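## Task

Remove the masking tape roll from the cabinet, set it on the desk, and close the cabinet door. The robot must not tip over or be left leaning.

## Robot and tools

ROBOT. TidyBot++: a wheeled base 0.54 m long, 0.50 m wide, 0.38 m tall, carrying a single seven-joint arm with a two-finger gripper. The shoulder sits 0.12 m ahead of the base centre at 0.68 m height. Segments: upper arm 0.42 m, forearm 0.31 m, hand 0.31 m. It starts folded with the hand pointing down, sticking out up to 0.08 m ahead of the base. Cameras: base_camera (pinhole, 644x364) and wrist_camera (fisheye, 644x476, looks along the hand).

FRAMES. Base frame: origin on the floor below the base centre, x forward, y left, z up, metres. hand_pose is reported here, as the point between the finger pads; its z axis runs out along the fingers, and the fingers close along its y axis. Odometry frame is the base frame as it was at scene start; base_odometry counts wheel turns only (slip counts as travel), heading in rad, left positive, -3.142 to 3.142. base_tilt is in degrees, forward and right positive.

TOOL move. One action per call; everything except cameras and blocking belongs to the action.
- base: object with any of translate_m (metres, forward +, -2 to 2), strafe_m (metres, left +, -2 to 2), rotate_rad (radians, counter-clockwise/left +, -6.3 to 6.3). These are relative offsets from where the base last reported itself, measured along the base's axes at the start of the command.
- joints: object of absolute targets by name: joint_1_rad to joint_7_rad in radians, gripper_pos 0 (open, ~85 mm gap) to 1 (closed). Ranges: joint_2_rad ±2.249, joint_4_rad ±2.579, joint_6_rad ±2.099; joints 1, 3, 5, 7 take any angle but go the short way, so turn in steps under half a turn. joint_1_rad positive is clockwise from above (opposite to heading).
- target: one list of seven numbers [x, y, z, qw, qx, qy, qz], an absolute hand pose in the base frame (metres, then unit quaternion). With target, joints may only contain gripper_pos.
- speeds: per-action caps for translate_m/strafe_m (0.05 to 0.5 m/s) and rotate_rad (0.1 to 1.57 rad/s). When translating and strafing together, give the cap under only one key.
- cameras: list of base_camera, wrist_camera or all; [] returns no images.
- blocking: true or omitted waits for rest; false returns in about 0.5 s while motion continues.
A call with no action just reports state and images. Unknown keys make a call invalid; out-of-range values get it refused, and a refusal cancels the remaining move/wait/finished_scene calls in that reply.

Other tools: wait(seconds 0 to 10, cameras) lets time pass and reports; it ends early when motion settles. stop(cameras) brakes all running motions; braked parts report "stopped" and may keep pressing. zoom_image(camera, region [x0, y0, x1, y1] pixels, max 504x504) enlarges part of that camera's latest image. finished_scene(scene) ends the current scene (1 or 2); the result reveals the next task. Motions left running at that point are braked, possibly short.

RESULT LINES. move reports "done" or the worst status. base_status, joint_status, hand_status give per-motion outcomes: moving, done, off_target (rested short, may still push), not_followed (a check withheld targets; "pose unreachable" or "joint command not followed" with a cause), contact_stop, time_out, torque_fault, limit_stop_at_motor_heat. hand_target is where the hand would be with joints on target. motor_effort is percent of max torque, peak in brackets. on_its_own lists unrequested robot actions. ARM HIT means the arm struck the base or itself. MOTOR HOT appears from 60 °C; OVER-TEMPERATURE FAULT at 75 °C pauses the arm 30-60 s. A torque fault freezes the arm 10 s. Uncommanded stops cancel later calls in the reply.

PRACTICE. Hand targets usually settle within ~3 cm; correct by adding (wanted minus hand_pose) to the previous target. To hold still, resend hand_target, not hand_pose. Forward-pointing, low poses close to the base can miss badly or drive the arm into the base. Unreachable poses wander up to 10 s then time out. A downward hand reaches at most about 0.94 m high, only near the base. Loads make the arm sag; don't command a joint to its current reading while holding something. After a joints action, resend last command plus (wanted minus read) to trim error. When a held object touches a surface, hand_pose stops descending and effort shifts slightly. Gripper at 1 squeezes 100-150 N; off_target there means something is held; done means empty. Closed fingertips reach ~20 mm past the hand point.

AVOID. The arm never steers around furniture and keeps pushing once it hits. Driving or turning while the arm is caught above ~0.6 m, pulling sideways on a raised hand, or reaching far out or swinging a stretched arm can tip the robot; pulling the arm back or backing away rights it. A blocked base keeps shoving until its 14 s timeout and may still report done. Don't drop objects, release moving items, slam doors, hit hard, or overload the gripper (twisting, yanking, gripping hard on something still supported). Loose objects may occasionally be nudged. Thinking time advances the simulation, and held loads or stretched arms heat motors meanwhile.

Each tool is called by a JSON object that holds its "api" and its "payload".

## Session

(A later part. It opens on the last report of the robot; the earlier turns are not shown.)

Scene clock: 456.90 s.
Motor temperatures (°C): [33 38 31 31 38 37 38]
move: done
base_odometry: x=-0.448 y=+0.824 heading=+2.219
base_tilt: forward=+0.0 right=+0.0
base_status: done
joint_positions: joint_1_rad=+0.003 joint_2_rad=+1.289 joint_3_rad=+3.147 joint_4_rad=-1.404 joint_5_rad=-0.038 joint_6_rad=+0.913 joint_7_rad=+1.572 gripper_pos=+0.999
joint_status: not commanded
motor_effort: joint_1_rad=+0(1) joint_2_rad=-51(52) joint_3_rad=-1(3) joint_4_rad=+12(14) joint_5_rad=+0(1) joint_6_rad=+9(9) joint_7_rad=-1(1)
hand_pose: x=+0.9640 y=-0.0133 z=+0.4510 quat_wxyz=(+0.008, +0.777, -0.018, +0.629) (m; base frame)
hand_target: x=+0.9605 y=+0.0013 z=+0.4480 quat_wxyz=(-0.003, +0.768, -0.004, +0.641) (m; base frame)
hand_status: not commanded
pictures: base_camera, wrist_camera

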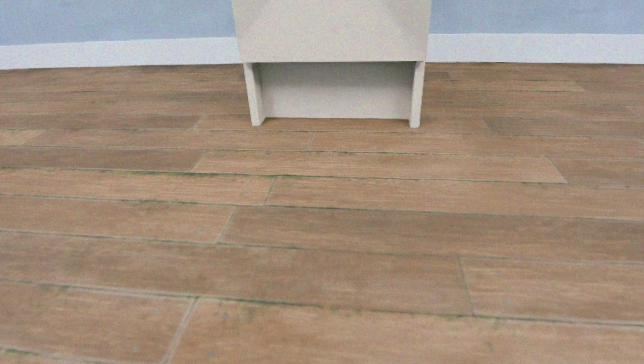

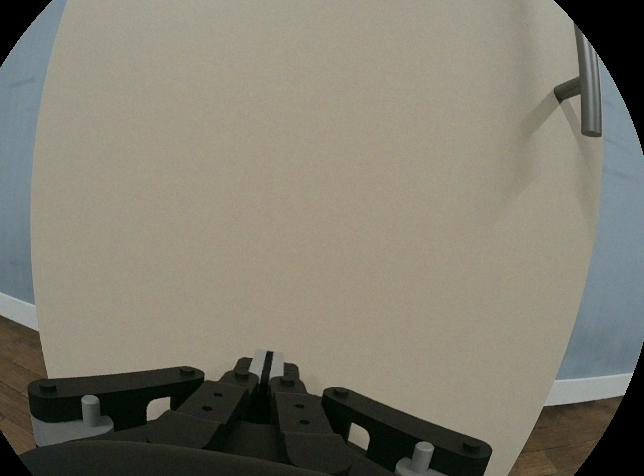

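{"api": "move", "payload": {"base": {"translate_m": 0.03}, "speeds": {"translate_m": 0.08}}}

{"api": "move", "payload": {"base": {"translate_m": 0.025}, "speeds": {"translate_m": 0.08}}}

Scene clock: 461.40 s.
Motor temperatures (°C): [33 38 31 31 38 37 38]
move: done
base_odometry: x=-0.466 y=+0.847 heading=+2.219
base_tilt: forward=+0.0 right=+0.0
base_status: done
joint_positions: joint_1_rad=+0.003 joint_2_rad=+1.296 joint_3_rad=+3.147 joint_4_rad=-1.420 joint_5_rad=-0.038 joint_6_rad=+0.920 joint_7_rad=+1.572 gripper_pos=+0.999
joint_status: not commanded
motor_effort: joint_1_rad=+1(3) joint_2_rad=-51(54) joint_3_rad=-1(2) joint_4_rad=+15(24) joint_5_rad=+0(1) joint_6_rad=+9(11) joint_7_rad=-1(1)
hand_pose: x=+0.9568 y=-0.0128 z=+0.4396 quat_wxyz=(+0.008, +0.782, -0.018, +0.623) (m; base frame)
hand_target: x=+0.9605 y=+0.0013 z=+0.4480 quat_wxyz=(-0.003, +0.768, -0.004, +0.641) (m; base frame)
hand_status: not commanded
pictures: base_camera, wrist_camera

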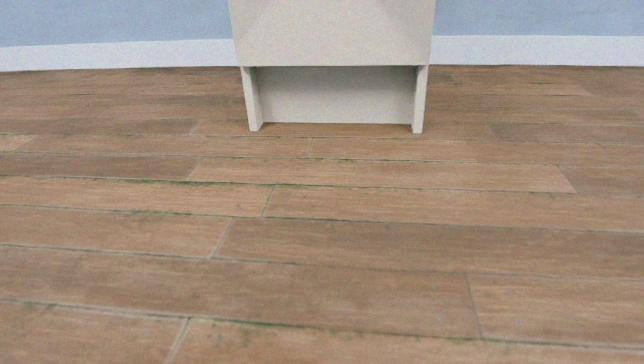

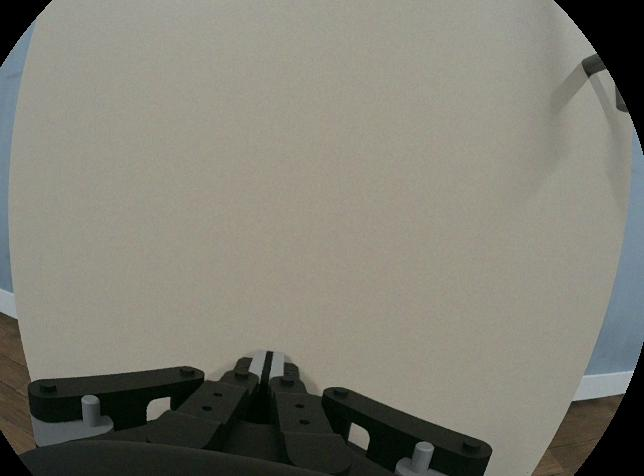

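Scene clock: 462.27 s.
Motor temperatures (°C): [33 38 31 31 38 37 38]
move: done
base_odometry: x=-0.481 y=+0.867 heading=+2.219
base_tilt: forward=+0.0 right=+0.0
base_status: done
joint_positions: joint_1_rad=-0.004 joint_2_rad=+1.309 joint_3_rad=+3.147 joint_4_rad=-1.475 joint_5_rad=-0.038 joint_6_rad=+0.925 joint_7_rad=+1.572 gripper_pos=+0.999
joint_status: not commanded
motor_effort: joint_1_rad=+3(5) joint_2_rad=-52(55) joint_3_rad=+0(2) joint_4_rad=+25(30) joint_5_rad=-1(2) joint_6_rad=+9(11) joint_7_rad=-1(1)
hand_pose: x=+0.9337 y=-0.0078 z=+0.4077 quat_wxyz=(+0.007, +0.801, -0.016, +0.598) (m; base frame)
hand_target: x=+0.9605 y=+0.0013 z=+0.4480 quat_wxyz=(-0.003, +0.768, -0.004, +0.641) (m; base frame)
hand_status: not commanded
pictures: base_camera, wrist_camera

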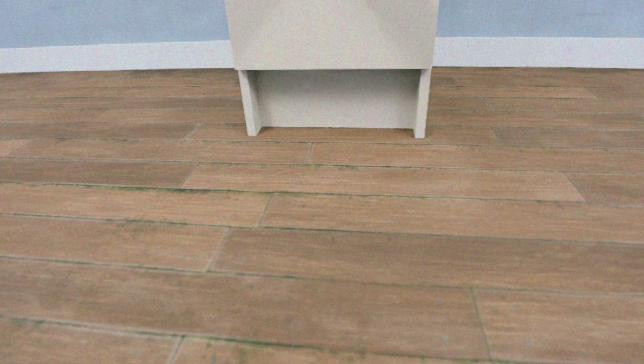

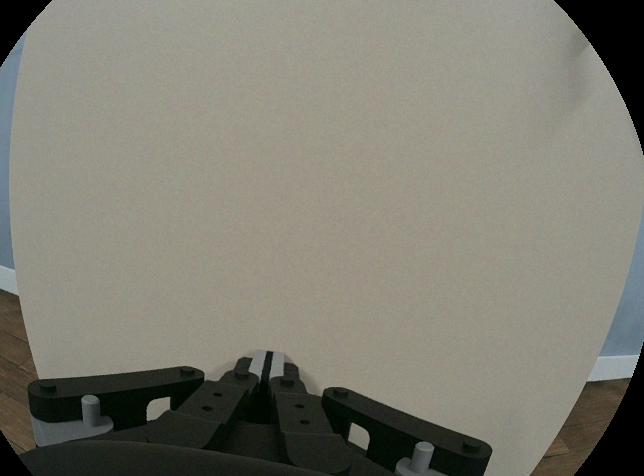

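{"api": "move", "payload": {"base": {"translate_m": -0.25}, "speeds": {"translate_m": 0.2}}}

{"api": "zoom_image", "payload": {"camera": "base_camera", "region": [200, 0, 460, 140]}}

{"api": "finished_scene", "payload": {"scene": 1}}

Scene clock: 468.43 s.
Motor temperatures (°C): [33 38 31 31 38 37 38]
move: done
base_odometry: x=-0.330 y=+0.667 heading=+2.218
base_tilt: forward=+0.0 right=+0.0
base_status: done
joint_positions: joint_1_rad=-0.004 joint_2_rad=+1.296 joint_3_rad=+3.147 joint_4_rad=-1.402 joint_5_rad=-0.038 joint_6_rad=+0.929 joint_7_rad=+1.572 gripper_pos=+0.999
joint_status: not commanded
motor_effort: joint_1_rad=+0(4) joint_2_rad=-51(57) joint_3_rad=-2(3) joint_4_rad=+12(23) joint_5_rad=+0(1) joint_6_rad=+9(12) joint_7_rad=-1(1)
hand_pose: x=+0.9642 y=-0.0077 z=+0.4511 quat_wxyz=(+0.006, +0.773, -0.016, +0.634) (m; base frame)
hand_target: x=+0.9605 y=+0.0013 z=+0.4480 quat_wxyz=(-0.003, +0.768, -0.004, +0.641) (m; base frame)
hand_status: not commanded
pictures: base_camera, wrist_camera

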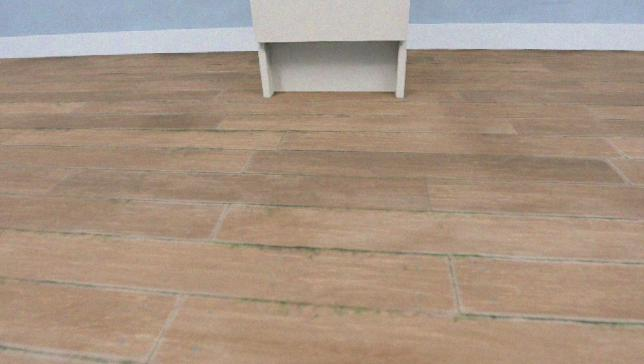

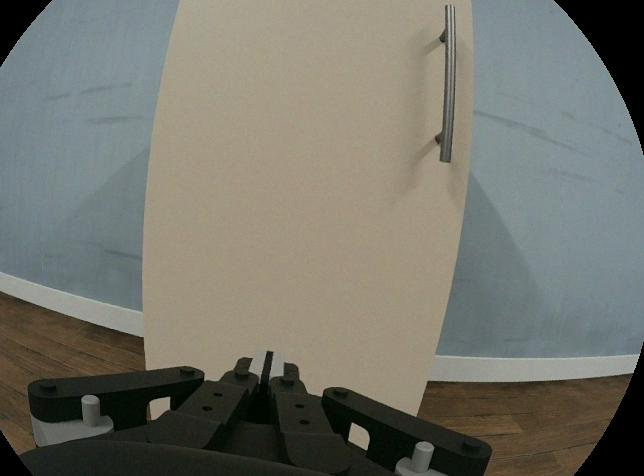

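Scaled by 1.938.

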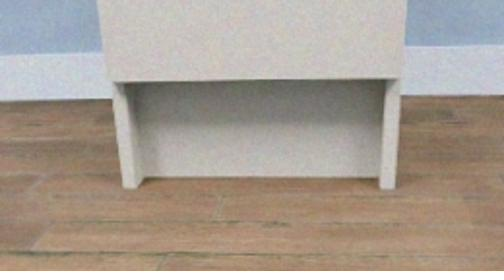

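The scene is finished: the task was done.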